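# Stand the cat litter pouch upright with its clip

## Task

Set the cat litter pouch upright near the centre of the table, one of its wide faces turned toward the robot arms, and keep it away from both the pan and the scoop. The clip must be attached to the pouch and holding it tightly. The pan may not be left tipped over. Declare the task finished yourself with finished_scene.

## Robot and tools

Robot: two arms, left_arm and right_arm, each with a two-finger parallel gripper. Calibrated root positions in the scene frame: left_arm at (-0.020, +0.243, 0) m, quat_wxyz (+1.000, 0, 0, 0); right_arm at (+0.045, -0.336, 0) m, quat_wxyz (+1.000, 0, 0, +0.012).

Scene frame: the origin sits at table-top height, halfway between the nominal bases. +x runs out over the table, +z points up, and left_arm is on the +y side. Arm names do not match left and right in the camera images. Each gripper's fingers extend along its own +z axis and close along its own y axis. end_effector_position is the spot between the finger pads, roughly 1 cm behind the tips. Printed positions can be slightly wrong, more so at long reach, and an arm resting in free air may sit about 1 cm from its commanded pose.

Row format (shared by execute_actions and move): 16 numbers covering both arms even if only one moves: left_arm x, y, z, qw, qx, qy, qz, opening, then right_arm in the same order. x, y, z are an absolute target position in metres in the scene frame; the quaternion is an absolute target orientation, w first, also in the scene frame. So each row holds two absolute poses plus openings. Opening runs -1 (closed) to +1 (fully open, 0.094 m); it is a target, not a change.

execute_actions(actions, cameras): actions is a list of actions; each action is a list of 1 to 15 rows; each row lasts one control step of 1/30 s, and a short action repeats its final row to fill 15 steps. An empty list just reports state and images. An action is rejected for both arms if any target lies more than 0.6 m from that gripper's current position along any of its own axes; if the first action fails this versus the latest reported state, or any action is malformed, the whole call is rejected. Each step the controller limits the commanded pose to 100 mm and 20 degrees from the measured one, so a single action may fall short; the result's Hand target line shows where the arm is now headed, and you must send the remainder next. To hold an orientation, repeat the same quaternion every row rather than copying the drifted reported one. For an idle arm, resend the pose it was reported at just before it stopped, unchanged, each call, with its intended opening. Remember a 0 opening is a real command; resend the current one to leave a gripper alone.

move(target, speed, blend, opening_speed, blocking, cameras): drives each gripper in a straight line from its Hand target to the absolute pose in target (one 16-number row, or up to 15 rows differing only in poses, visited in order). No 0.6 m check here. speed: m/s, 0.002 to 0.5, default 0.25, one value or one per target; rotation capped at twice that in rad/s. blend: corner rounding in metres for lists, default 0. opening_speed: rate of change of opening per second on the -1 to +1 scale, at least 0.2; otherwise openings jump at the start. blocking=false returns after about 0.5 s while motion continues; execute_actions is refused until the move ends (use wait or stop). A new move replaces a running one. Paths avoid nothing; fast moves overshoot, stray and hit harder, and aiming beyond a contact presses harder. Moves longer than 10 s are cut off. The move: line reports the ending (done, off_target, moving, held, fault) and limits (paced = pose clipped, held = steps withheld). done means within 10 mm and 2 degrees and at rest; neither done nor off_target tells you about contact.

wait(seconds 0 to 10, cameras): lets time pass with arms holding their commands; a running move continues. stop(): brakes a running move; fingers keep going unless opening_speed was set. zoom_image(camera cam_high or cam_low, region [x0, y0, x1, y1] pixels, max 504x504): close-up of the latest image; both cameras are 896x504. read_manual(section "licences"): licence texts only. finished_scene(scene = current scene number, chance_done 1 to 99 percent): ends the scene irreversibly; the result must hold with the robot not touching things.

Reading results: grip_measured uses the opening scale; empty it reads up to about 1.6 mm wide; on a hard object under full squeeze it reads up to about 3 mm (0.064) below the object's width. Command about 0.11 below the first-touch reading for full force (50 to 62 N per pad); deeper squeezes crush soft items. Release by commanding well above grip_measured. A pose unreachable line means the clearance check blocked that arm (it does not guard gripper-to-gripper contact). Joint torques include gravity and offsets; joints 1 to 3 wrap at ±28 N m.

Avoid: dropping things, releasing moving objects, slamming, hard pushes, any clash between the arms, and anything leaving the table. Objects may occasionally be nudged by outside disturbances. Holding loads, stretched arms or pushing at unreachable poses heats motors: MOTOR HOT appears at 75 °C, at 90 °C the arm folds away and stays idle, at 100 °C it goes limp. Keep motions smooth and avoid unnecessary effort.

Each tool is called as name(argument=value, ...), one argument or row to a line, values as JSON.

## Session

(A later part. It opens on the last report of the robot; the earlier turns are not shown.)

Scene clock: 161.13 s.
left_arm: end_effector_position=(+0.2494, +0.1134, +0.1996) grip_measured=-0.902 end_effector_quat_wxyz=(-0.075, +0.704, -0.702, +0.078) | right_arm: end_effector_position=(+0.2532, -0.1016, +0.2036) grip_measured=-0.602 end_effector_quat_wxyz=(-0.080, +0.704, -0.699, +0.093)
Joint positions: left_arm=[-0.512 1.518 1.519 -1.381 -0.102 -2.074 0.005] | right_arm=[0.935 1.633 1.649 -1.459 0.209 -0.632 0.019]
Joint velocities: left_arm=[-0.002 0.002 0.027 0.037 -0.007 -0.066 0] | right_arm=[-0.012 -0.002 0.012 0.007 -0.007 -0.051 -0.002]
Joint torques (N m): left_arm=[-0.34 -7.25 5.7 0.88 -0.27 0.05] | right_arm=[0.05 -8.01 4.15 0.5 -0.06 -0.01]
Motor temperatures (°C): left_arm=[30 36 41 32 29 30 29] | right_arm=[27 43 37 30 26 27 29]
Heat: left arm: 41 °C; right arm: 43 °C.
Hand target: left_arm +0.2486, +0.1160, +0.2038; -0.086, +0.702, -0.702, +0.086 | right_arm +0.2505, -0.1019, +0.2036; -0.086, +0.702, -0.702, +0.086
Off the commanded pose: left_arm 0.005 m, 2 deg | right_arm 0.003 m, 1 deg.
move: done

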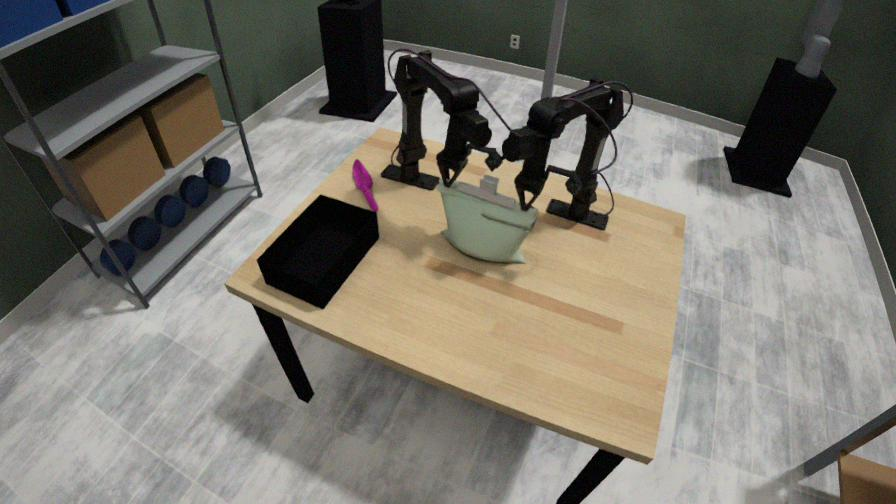

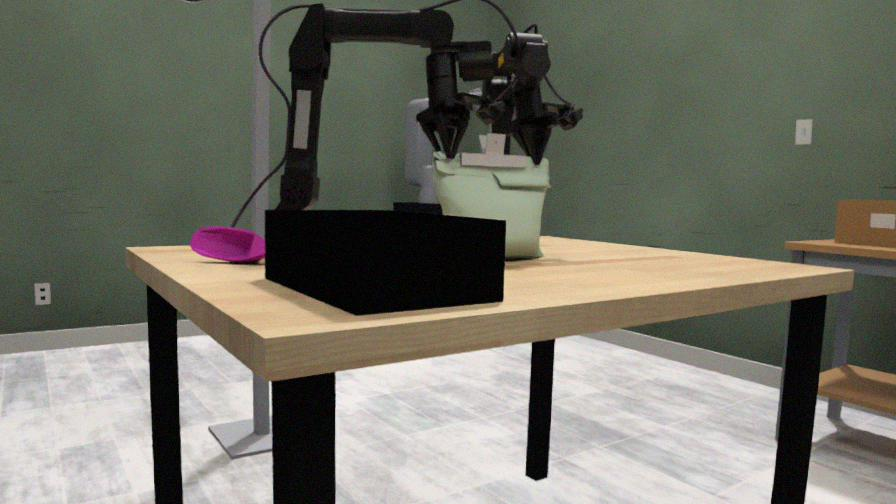

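move(
  target=[0.2485,0.116,0.204,0.08617,-0.70184,0.70184,-0.08617,-0.6,0.2505,-0.102,0.2035,0.08617,-0.70184,0.70184,-0.08617,-0.6],
  speed=0.02,
  opening_speed=0.3,
)

zoom_image(
  camera="cam_low",
  region=[440, 140, 600, 280],
)

zoom_image(
  camera="cam_high",
  region=[420, 160, 560, 280],
)

Scene clock: 162.47 s.
left_arm: end_effector_position=(+0.2507, +0.1129, +0.1999) grip_measured=-0.601 end_effector_quat_wxyz=(-0.076, +0.704, -0.702, +0.081) | right_arm: end_effector_position=(+0.2532, -0.1015, +0.2036) grip_measured=-0.602 end_effector_quat_wxyz=(-0.080, +0.704, -0.699, +0.093)
Joint positions: left_arm=[-0.512 1.518 1.519 -1.375 -0.103 -2.074 0.019] | right_arm=[0.935 1.633 1.649 -1.459 0.209 -0.632 0.019]
Joint velocities: left_arm=[-0.022 0.022 -0.007 0.022 0.051 -0.037 0] | right_arm=[-0.012 0.012 0.012 -0.022 0.022 -0.022 0.001]
Joint torques (N m): left_arm=[-0.34 -7.05 5.61 0.84 -0.25 0.01] | right_arm=[0.01 -8.01 4.22 0.48 0.05 0.05]
Motor temperatures (°C): left_arm=[30 36 41 32 29 30 29] | right_arm=[27 43 37 30 26 27 29]
Heat: left arm: 41 °C; right arm: 43 °C.
Hand target: left_arm +0.2486, +0.1160, +0.2038; -0.086, +0.702, -0.702, +0.086 | right_arm +0.2505, -0.1019, +0.2036; -0.086, +0.702, -0.702, +0.086
Off the commanded pose: left_arm 0.006 m, 1 deg | right_arm 0.003 m, 1 deg.
move: done

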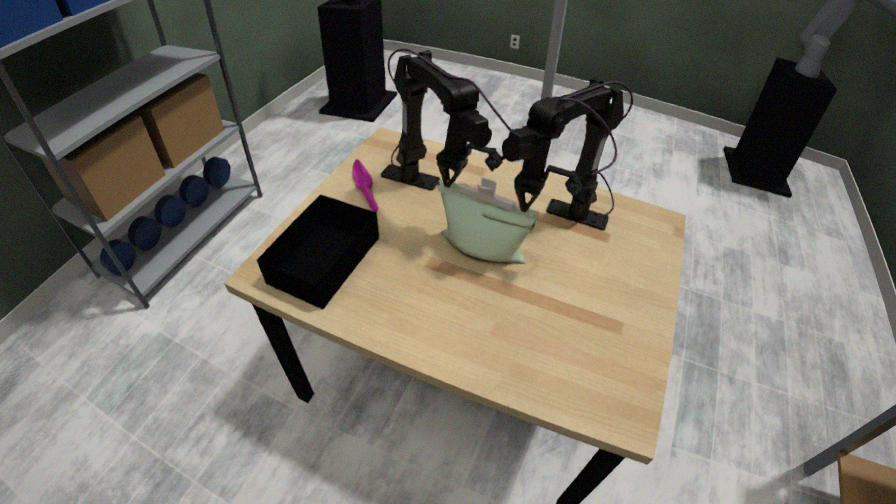

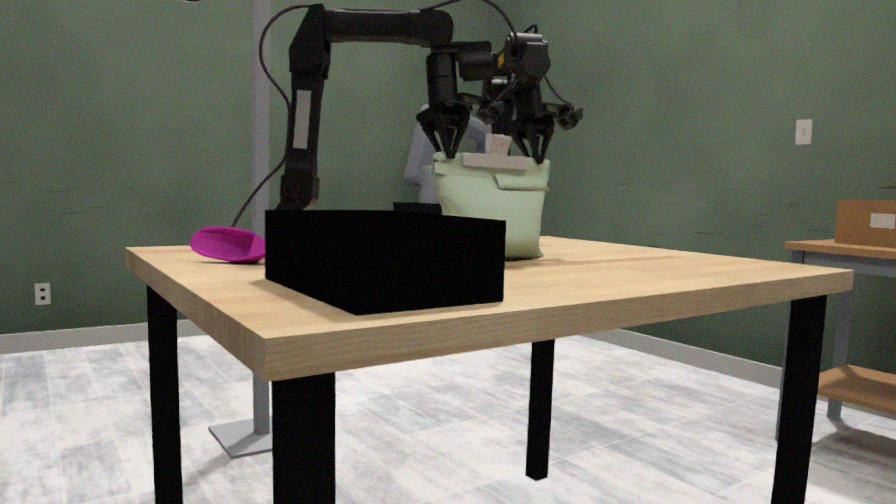

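Scaled by 3.150.

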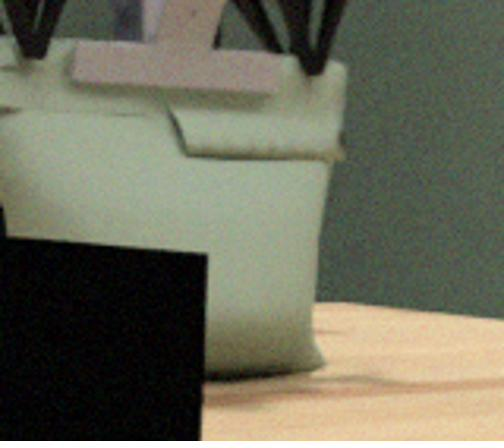

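Scaled by 3.600.

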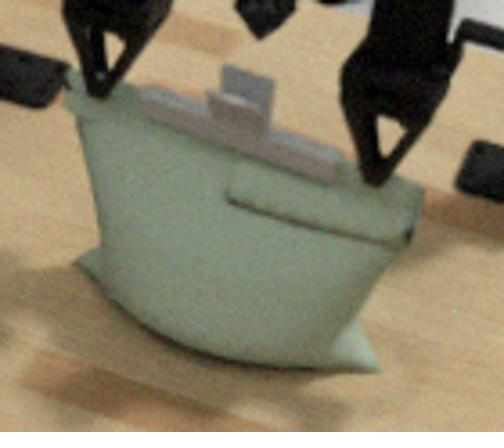

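zoom_image(
  camera="cam_high",
  region=[430, 150, 490, 210],
)

zoom_image(
  camera="cam_high",
  region=[500, 170, 560, 230],
)

zoom_image(
  camera="cam_low",
  region=[420, 90, 580, 190],
)

Scaled by 8.400.

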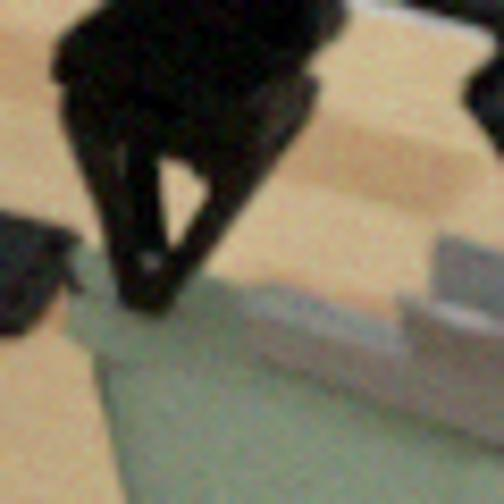

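Scaled by 8.400.

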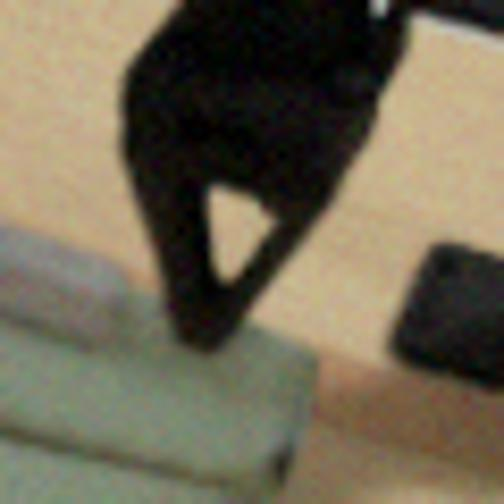

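Scaled by 3.150.

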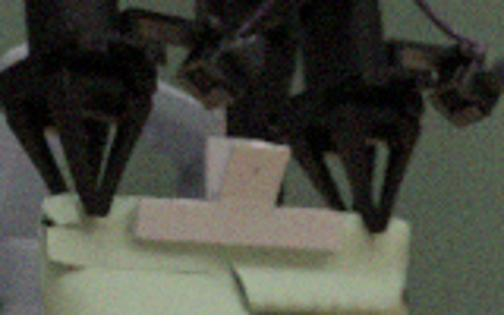

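move(
  target=[0.2485,0.116,0.204,0.08617,-0.70184,0.70184,-0.08617,-0.4,0.2505,-0.102,0.2035,0.08617,-0.70184,0.70184,-0.08617,-0.4],
  speed=0.02,
  opening_speed=0.3,
)

zoom_image(
  camera="cam_low",
  region=[440, 140, 600, 280],
)

zoom_image(
  camera="cam_high",
  region=[420, 160, 560, 280],
)

Scene clock: 164.10 s.
left_arm: end_effector_position=(+0.2509, +0.1128, +0.1999) grip_measured=-0.402 end_effector_quat_wxyz=(-0.076, +0.704, -0.702, +0.081) | right_arm: end_effector_position=(+0.2532, -0.1015, +0.2036) grip_measured=-0.402 end_effector_quat_wxyz=(-0.080, +0.704, -0.699, +0.093)
Joint positions: left_arm=[-0.512 1.518 1.519 -1.374 -0.103 -2.074 0.028] | right_arm=[0.935 1.633 1.649 -1.459 0.209 -0.632 0.028]
Joint velocities: left_arm=[0.012 0.002 0.007 -0.007 -0.051 -0.081 0] | right_arm=[0.007 -0.012 0.002 -0.022 -0.022 -0.007 0]
Joint torques (N m): left_arm=[-0.28 -7.1 5.57 0.86 -0.23 0.01] | right_arm=[-0.23 -8.01 4.18 0.56 -0.06 -0.02]
Motor temperatures (°C): left_arm=[29 36 41 32 29 30 29] | right_arm=[27 43 36 30 26 27 29]
Heat: left arm: 41 °C; right arm: 43 °C.
Hand target: left_arm +0.2487, +0.1159, +0.2039; -0.086, +0.702, -0.702, +0.086 | right_arm +0.2505, -0.1020, +0.2036; -0.086, +0.702, -0.702, +0.086
Off the commanded pose: left_arm 0.006 m, 1 deg | right_arm 0.003 m, 1 deg.
move: done

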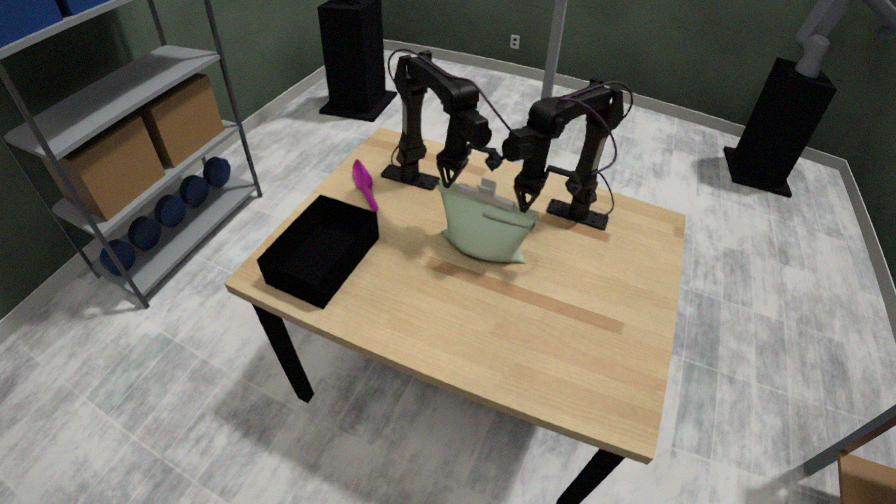

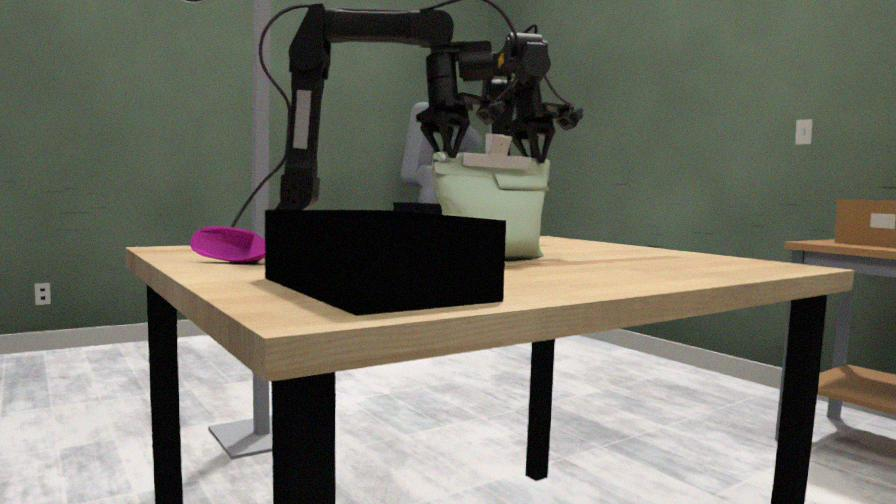

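Scaled by 3.150.

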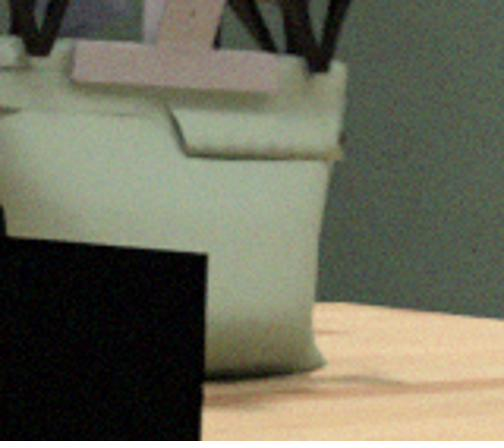

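Scaled by 3.600.

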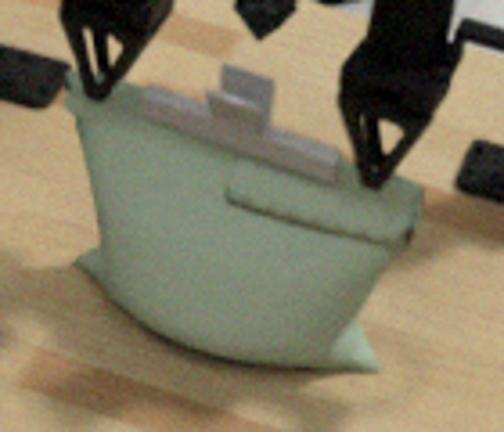

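move(
  target=[0.2485,0.116,0.204,0.08617,-0.70184,0.70184,-0.08617,0.2,0.2505,-0.102,0.2035,0.08617,-0.70184,0.70184,-0.08617,0.2],
  speed=0.02,
  opening_speed=0.4,
)

zoom_image(
  camera="cam_low",
  region=[420, 90, 600, 280],
)

zoom_image(
  camera="cam_high",
  region=[420, 160, 560, 280],
)

Scene clock: 166.37 s.
left_arm: end_effector_position=(+0.2509, +0.1128, +0.1999) grip_measured=+0.198 end_effector_quat_wxyz=(-0.076, +0.704, -0.702, +0.081) | right_arm: end_effector_position=(+0.2533, -0.1014, +0.2036) grip_measured=+0.198 end_effector_quat_wxyz=(-0.080, +0.704, -0.699, +0.092)
Joint positions: left_arm=[-0.512 1.518 1.519 -1.374 -0.103 -2.074 0.056] | right_arm=[0.935 1.633 1.649 -1.458 0.209 -0.632 0.056]
Joint velocities: left_arm=[0.007 0.027 0.007 0.037 -0.066 0.007 -0.001] | right_arm=[0.002 0.007 0.017 0.007 -0.007 0.066 0.001]
Joint torques (N m): left_arm=[-0.31 -7.23 5.61 0.84 -0.26 0.01] | right_arm=[-0.06 -7.91 4.23 0.52 -0.01 0.07]
Motor temperatures (°C): left_arm=[29 36 40 32 29 30 29] | right_arm=[27 43 36 30 26 27 29]
Heat: left arm: 40 °C; right arm: 43 °C.
Hand target: left_arm +0.2486, +0.1160, +0.2039; -0.086, +0.702, -0.702, +0.086 | right_arm +0.2505, -0.1019, +0.2036; -0.086, +0.702, -0.702, +0.086
Off the commanded pose: left_arm 0.006 m, 1 deg | right_arm 0.003 m, 1 deg.
move: done

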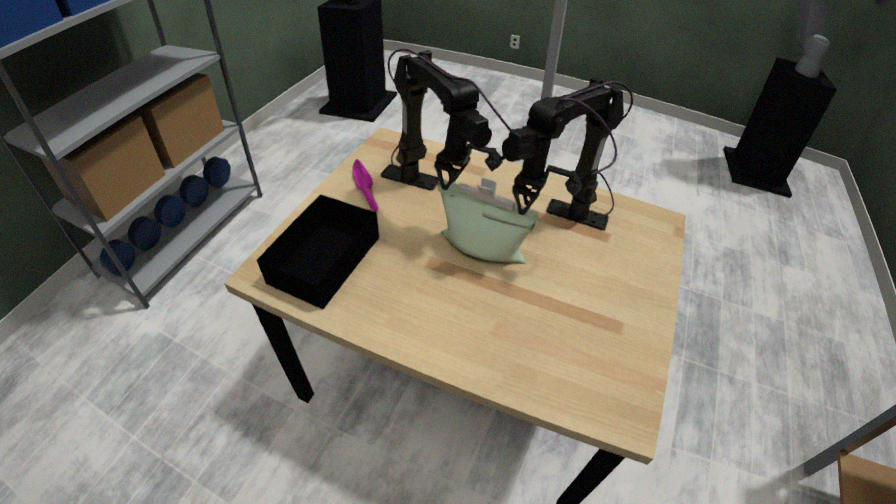

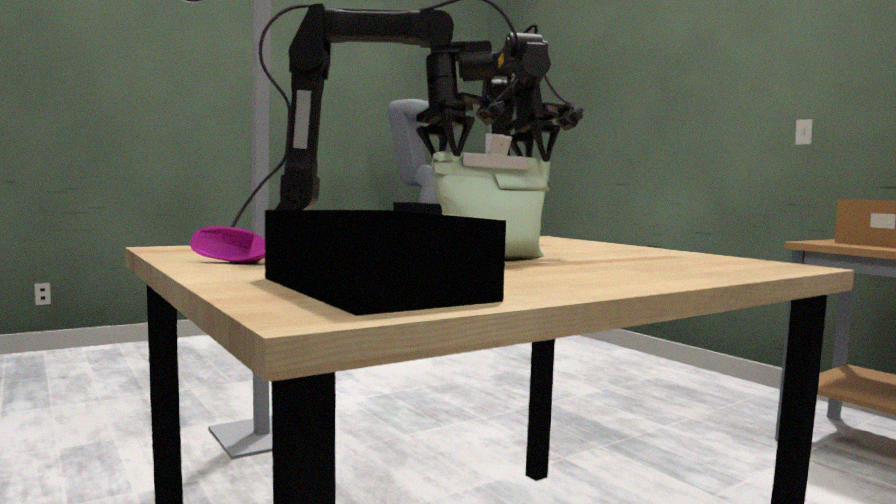

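Scaled by 2.653.

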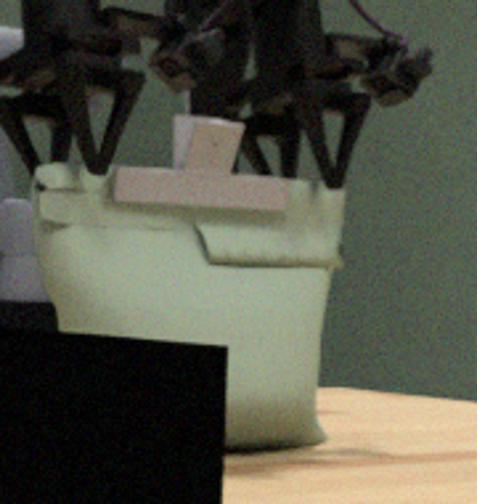

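Scaled by 3.600.

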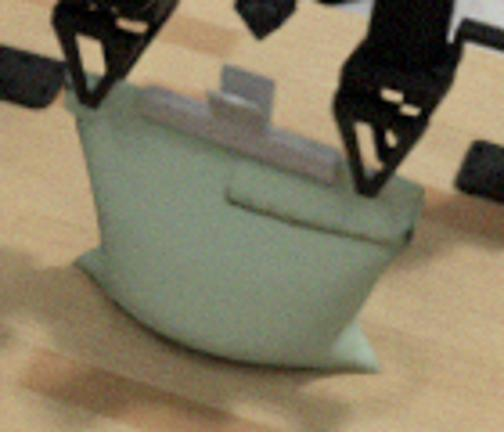

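move(
  target=[
    [0.2475,0.114,0.228,0.08617,-0.70184,0.70184,-0.08617,0.2,0.2495,-0.102,0.228,0.08617,-0.70184,0.70184,-0.08617,0.2],
    [0.246,0.114,0.258,0.08617,-0.70184,0.70184,-0.08617,0.2,0.248,-0.103,0.258,0.08617,-0.70184,0.70184,-0.08617,0.2],
  ],
  speed=0.04,
  blend=0.01,
)

zoom_image(
  camera="cam_low",
  region=[420, 90, 600, 280],
)

zoom_image(
  camera="cam_high",
  region=[420, 140, 560, 280],
)

Scene clock: 168.70 s.
left_arm: end_effector_position=(+0.2476, +0.1121, +0.2553) grip_measured=+0.198 end_effector_quat_wxyz=(-0.082, +0.702, -0.701, +0.099) | right_arm: end_effector_position=(+0.2512, -0.1044, +0.2458) grip_measured=+0.198 end_effector_quat_wxyz=(-0.115, +0.701, -0.698, +0.087)
Joint positions: left_arm=[-0.521 1.548 1.775 -1.562 -0.106 -2.08 0.056] | right_arm=[0.935 1.605 1.786 -1.551 0.209 -0.637 0.056]
Joint velocities: left_arm=[-0.012 -0.017 -0.007 -0.081 0.037 -0.066 0] | right_arm=[0.002 -0.007 0.002 -0.037 -0.022 0.007 0]
Joint torques (N m): left_arm=[-0.43 -4.22 7.68 0.64 -0.23 0.01] | right_arm=[0.64 -7.35 7.97 0.41 -0.01 -0.01]
Motor temperatures (°C): left_arm=[29 35 41 32 29 30 29] | right_arm=[27 42 36 30 26 27 29]
Heat: left arm: 41 °C; right arm: 42 °C.
Hand target: left_arm +0.2467, +0.1138, +0.2578; -0.088, +0.701, -0.702, +0.091 | right_arm +0.2479, -0.1034, +0.2576; -0.131, +0.703, -0.695, +0.080
Off the commanded pose: left_arm 0.004 m, 2 deg | right_arm 0.013 m, 3 deg.
joint sent to its limit (left arm) — joint 4 (wrist pitch), lower limit. The joint targets still meet the commanded pose.
joint sent to its limit (right arm) — joint 4 (wrist pitch), lower limit. The joint targets are off in orientation, not in position.
move: off_target (right_arm)

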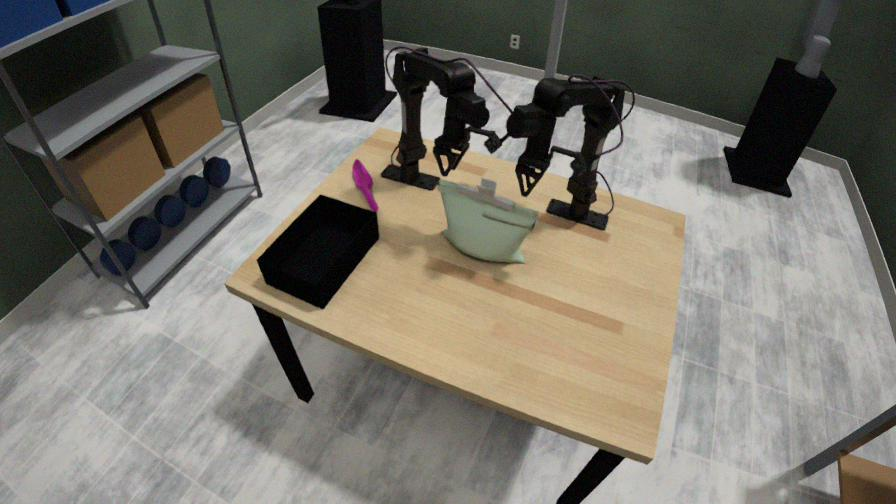

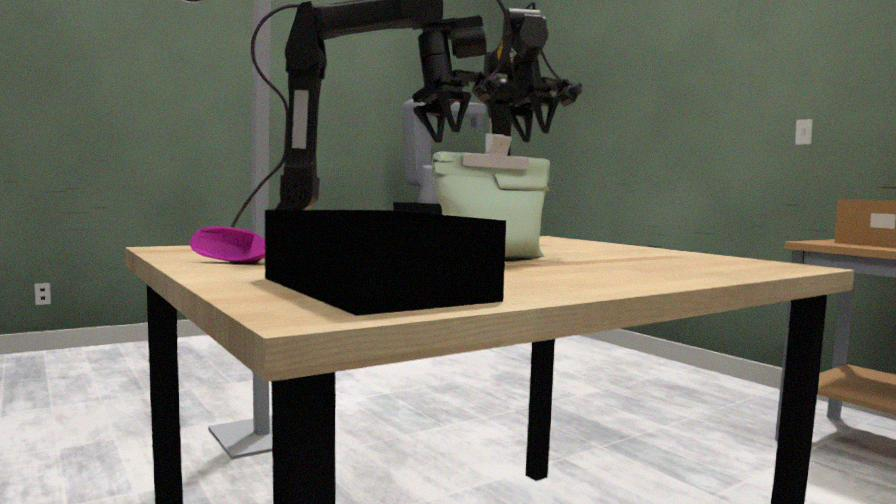

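Scaled by 2.653.

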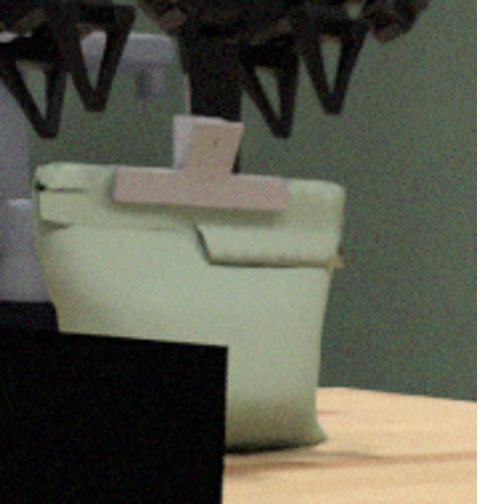

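Scaled by 3.600.

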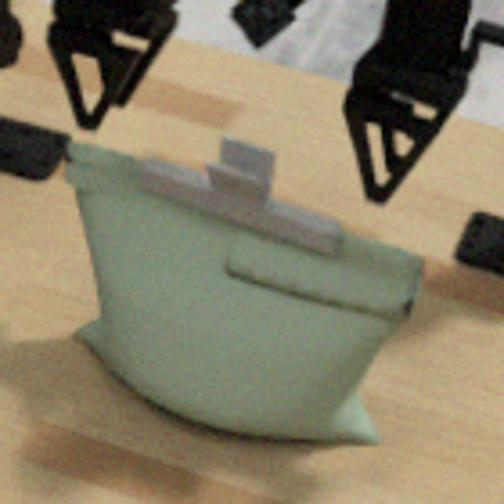

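zoom_image(
  camera="cam_low",
  region=[430, 120, 560, 190],
)

zoom_image(
  camera="cam_high",
  region=[435, 165, 545, 235],
)

Scaled by 3.877.

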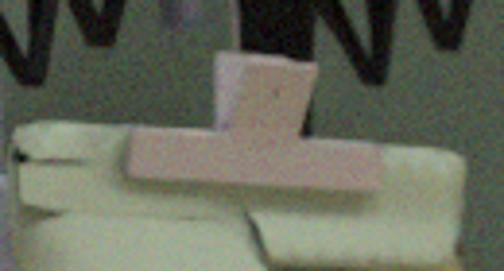

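Scaled by 4.582.

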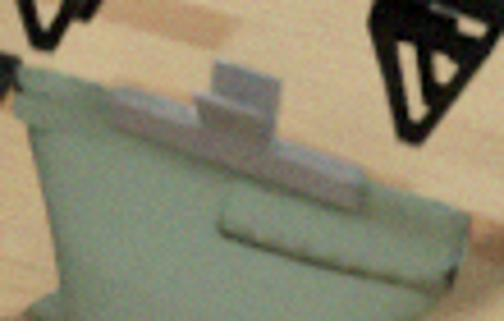

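move(
  target=[0.17,0.27,0.25,0.15305,-0.69035,0.69035,-0.15305,0.2,0.21,-0.25,0.252,0.15305,-0.69035,0.69035,-0.15305,0.2],
  speed=0.15,
)

Scene clock: 175.97 s.
left_arm: end_effector_position=(+0.1733, +0.2678, +0.2537) grip_measured=+0.198 end_effector_quat_wxyz=(-0.148, +0.691, -0.688, +0.165) | right_arm: end_effector_position=(+0.2101, -0.2460, +0.2583) grip_measured=+0.198 end_effector_quat_wxyz=(-0.166, +0.691, -0.687, +0.152)
Joint positions: left_arm=[0.24 1.005 1.338 -1.472 0.125 -1.364 0.056] | right_arm=[0.749 1.043 1.38 -1.557 0.296 -0.857 0.056]
Joint velocities: left_arm=[-0.012 -0.012 -0.002 0.037 0.007 0.051 0] | right_arm=[-0.002 -0.007 0.007 -0.022 0.022 0.007 0]
Joint torques (N m): left_arm=[0.47 -0.47 4.96 1.25 0.07 0.12] | right_arm=[-0.62 -0.91 3.81 0.75 0.11 -0.01]
Motor temperatures (°C): left_arm=[29 35 41 32 29 30 29] | right_arm=[27 42 37 30 26 27 28]
Heat: left arm: 41 °C; right arm: 42 °C.
Hand target: left_arm +0.1730, +0.2686, +0.2510; -0.147, +0.690, -0.689, +0.164 | right_arm +0.2086, -0.2498, +0.2529; -0.156, +0.691, -0.689, +0.154
Off the commanded pose: left_arm 0.005 m, 2 deg | right_arm 0.007 m, 2 deg.
joint sent to its limit (right arm) — joint 4 (wrist pitch), lower limit. The joint targets still meet the commanded pose.
move: done

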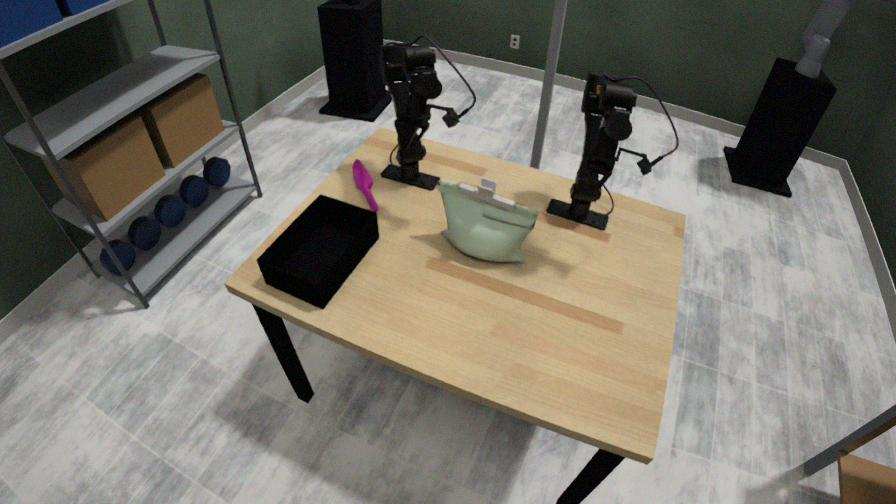

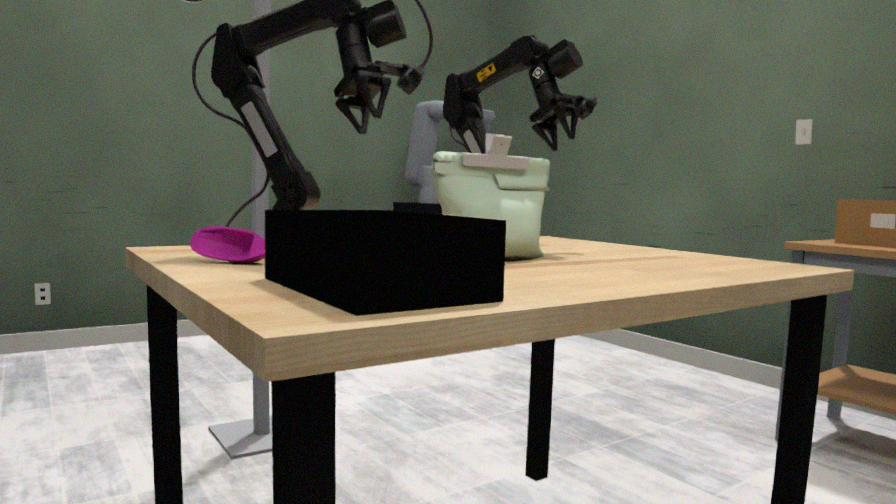

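zoom_image(
  camera="cam_high",
  region=[400, 150, 580, 290],
)

zoom_image(
  camera="cam_low",
  region=[400, 110, 580, 290],
)

Scaled by 2.800.

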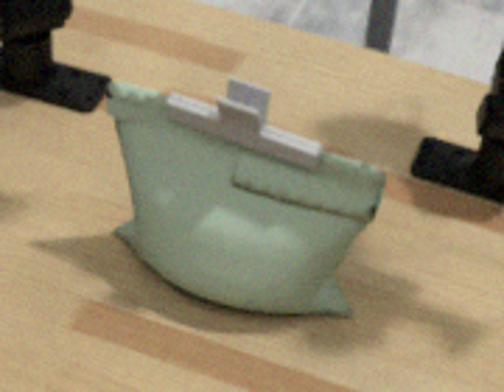

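Scaled by 2.800.

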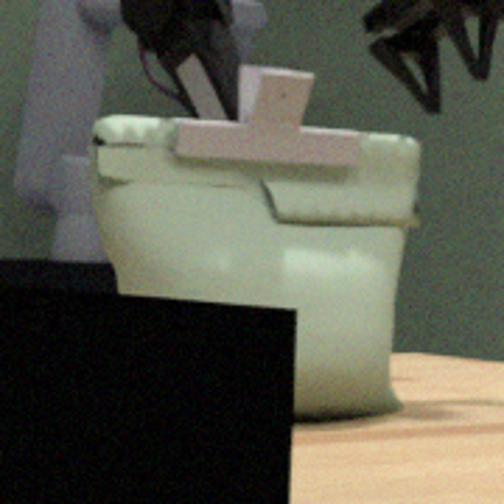

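finished_scene(
  scene=1,
  chance_done=85,
)

The scene is finished: the task was done.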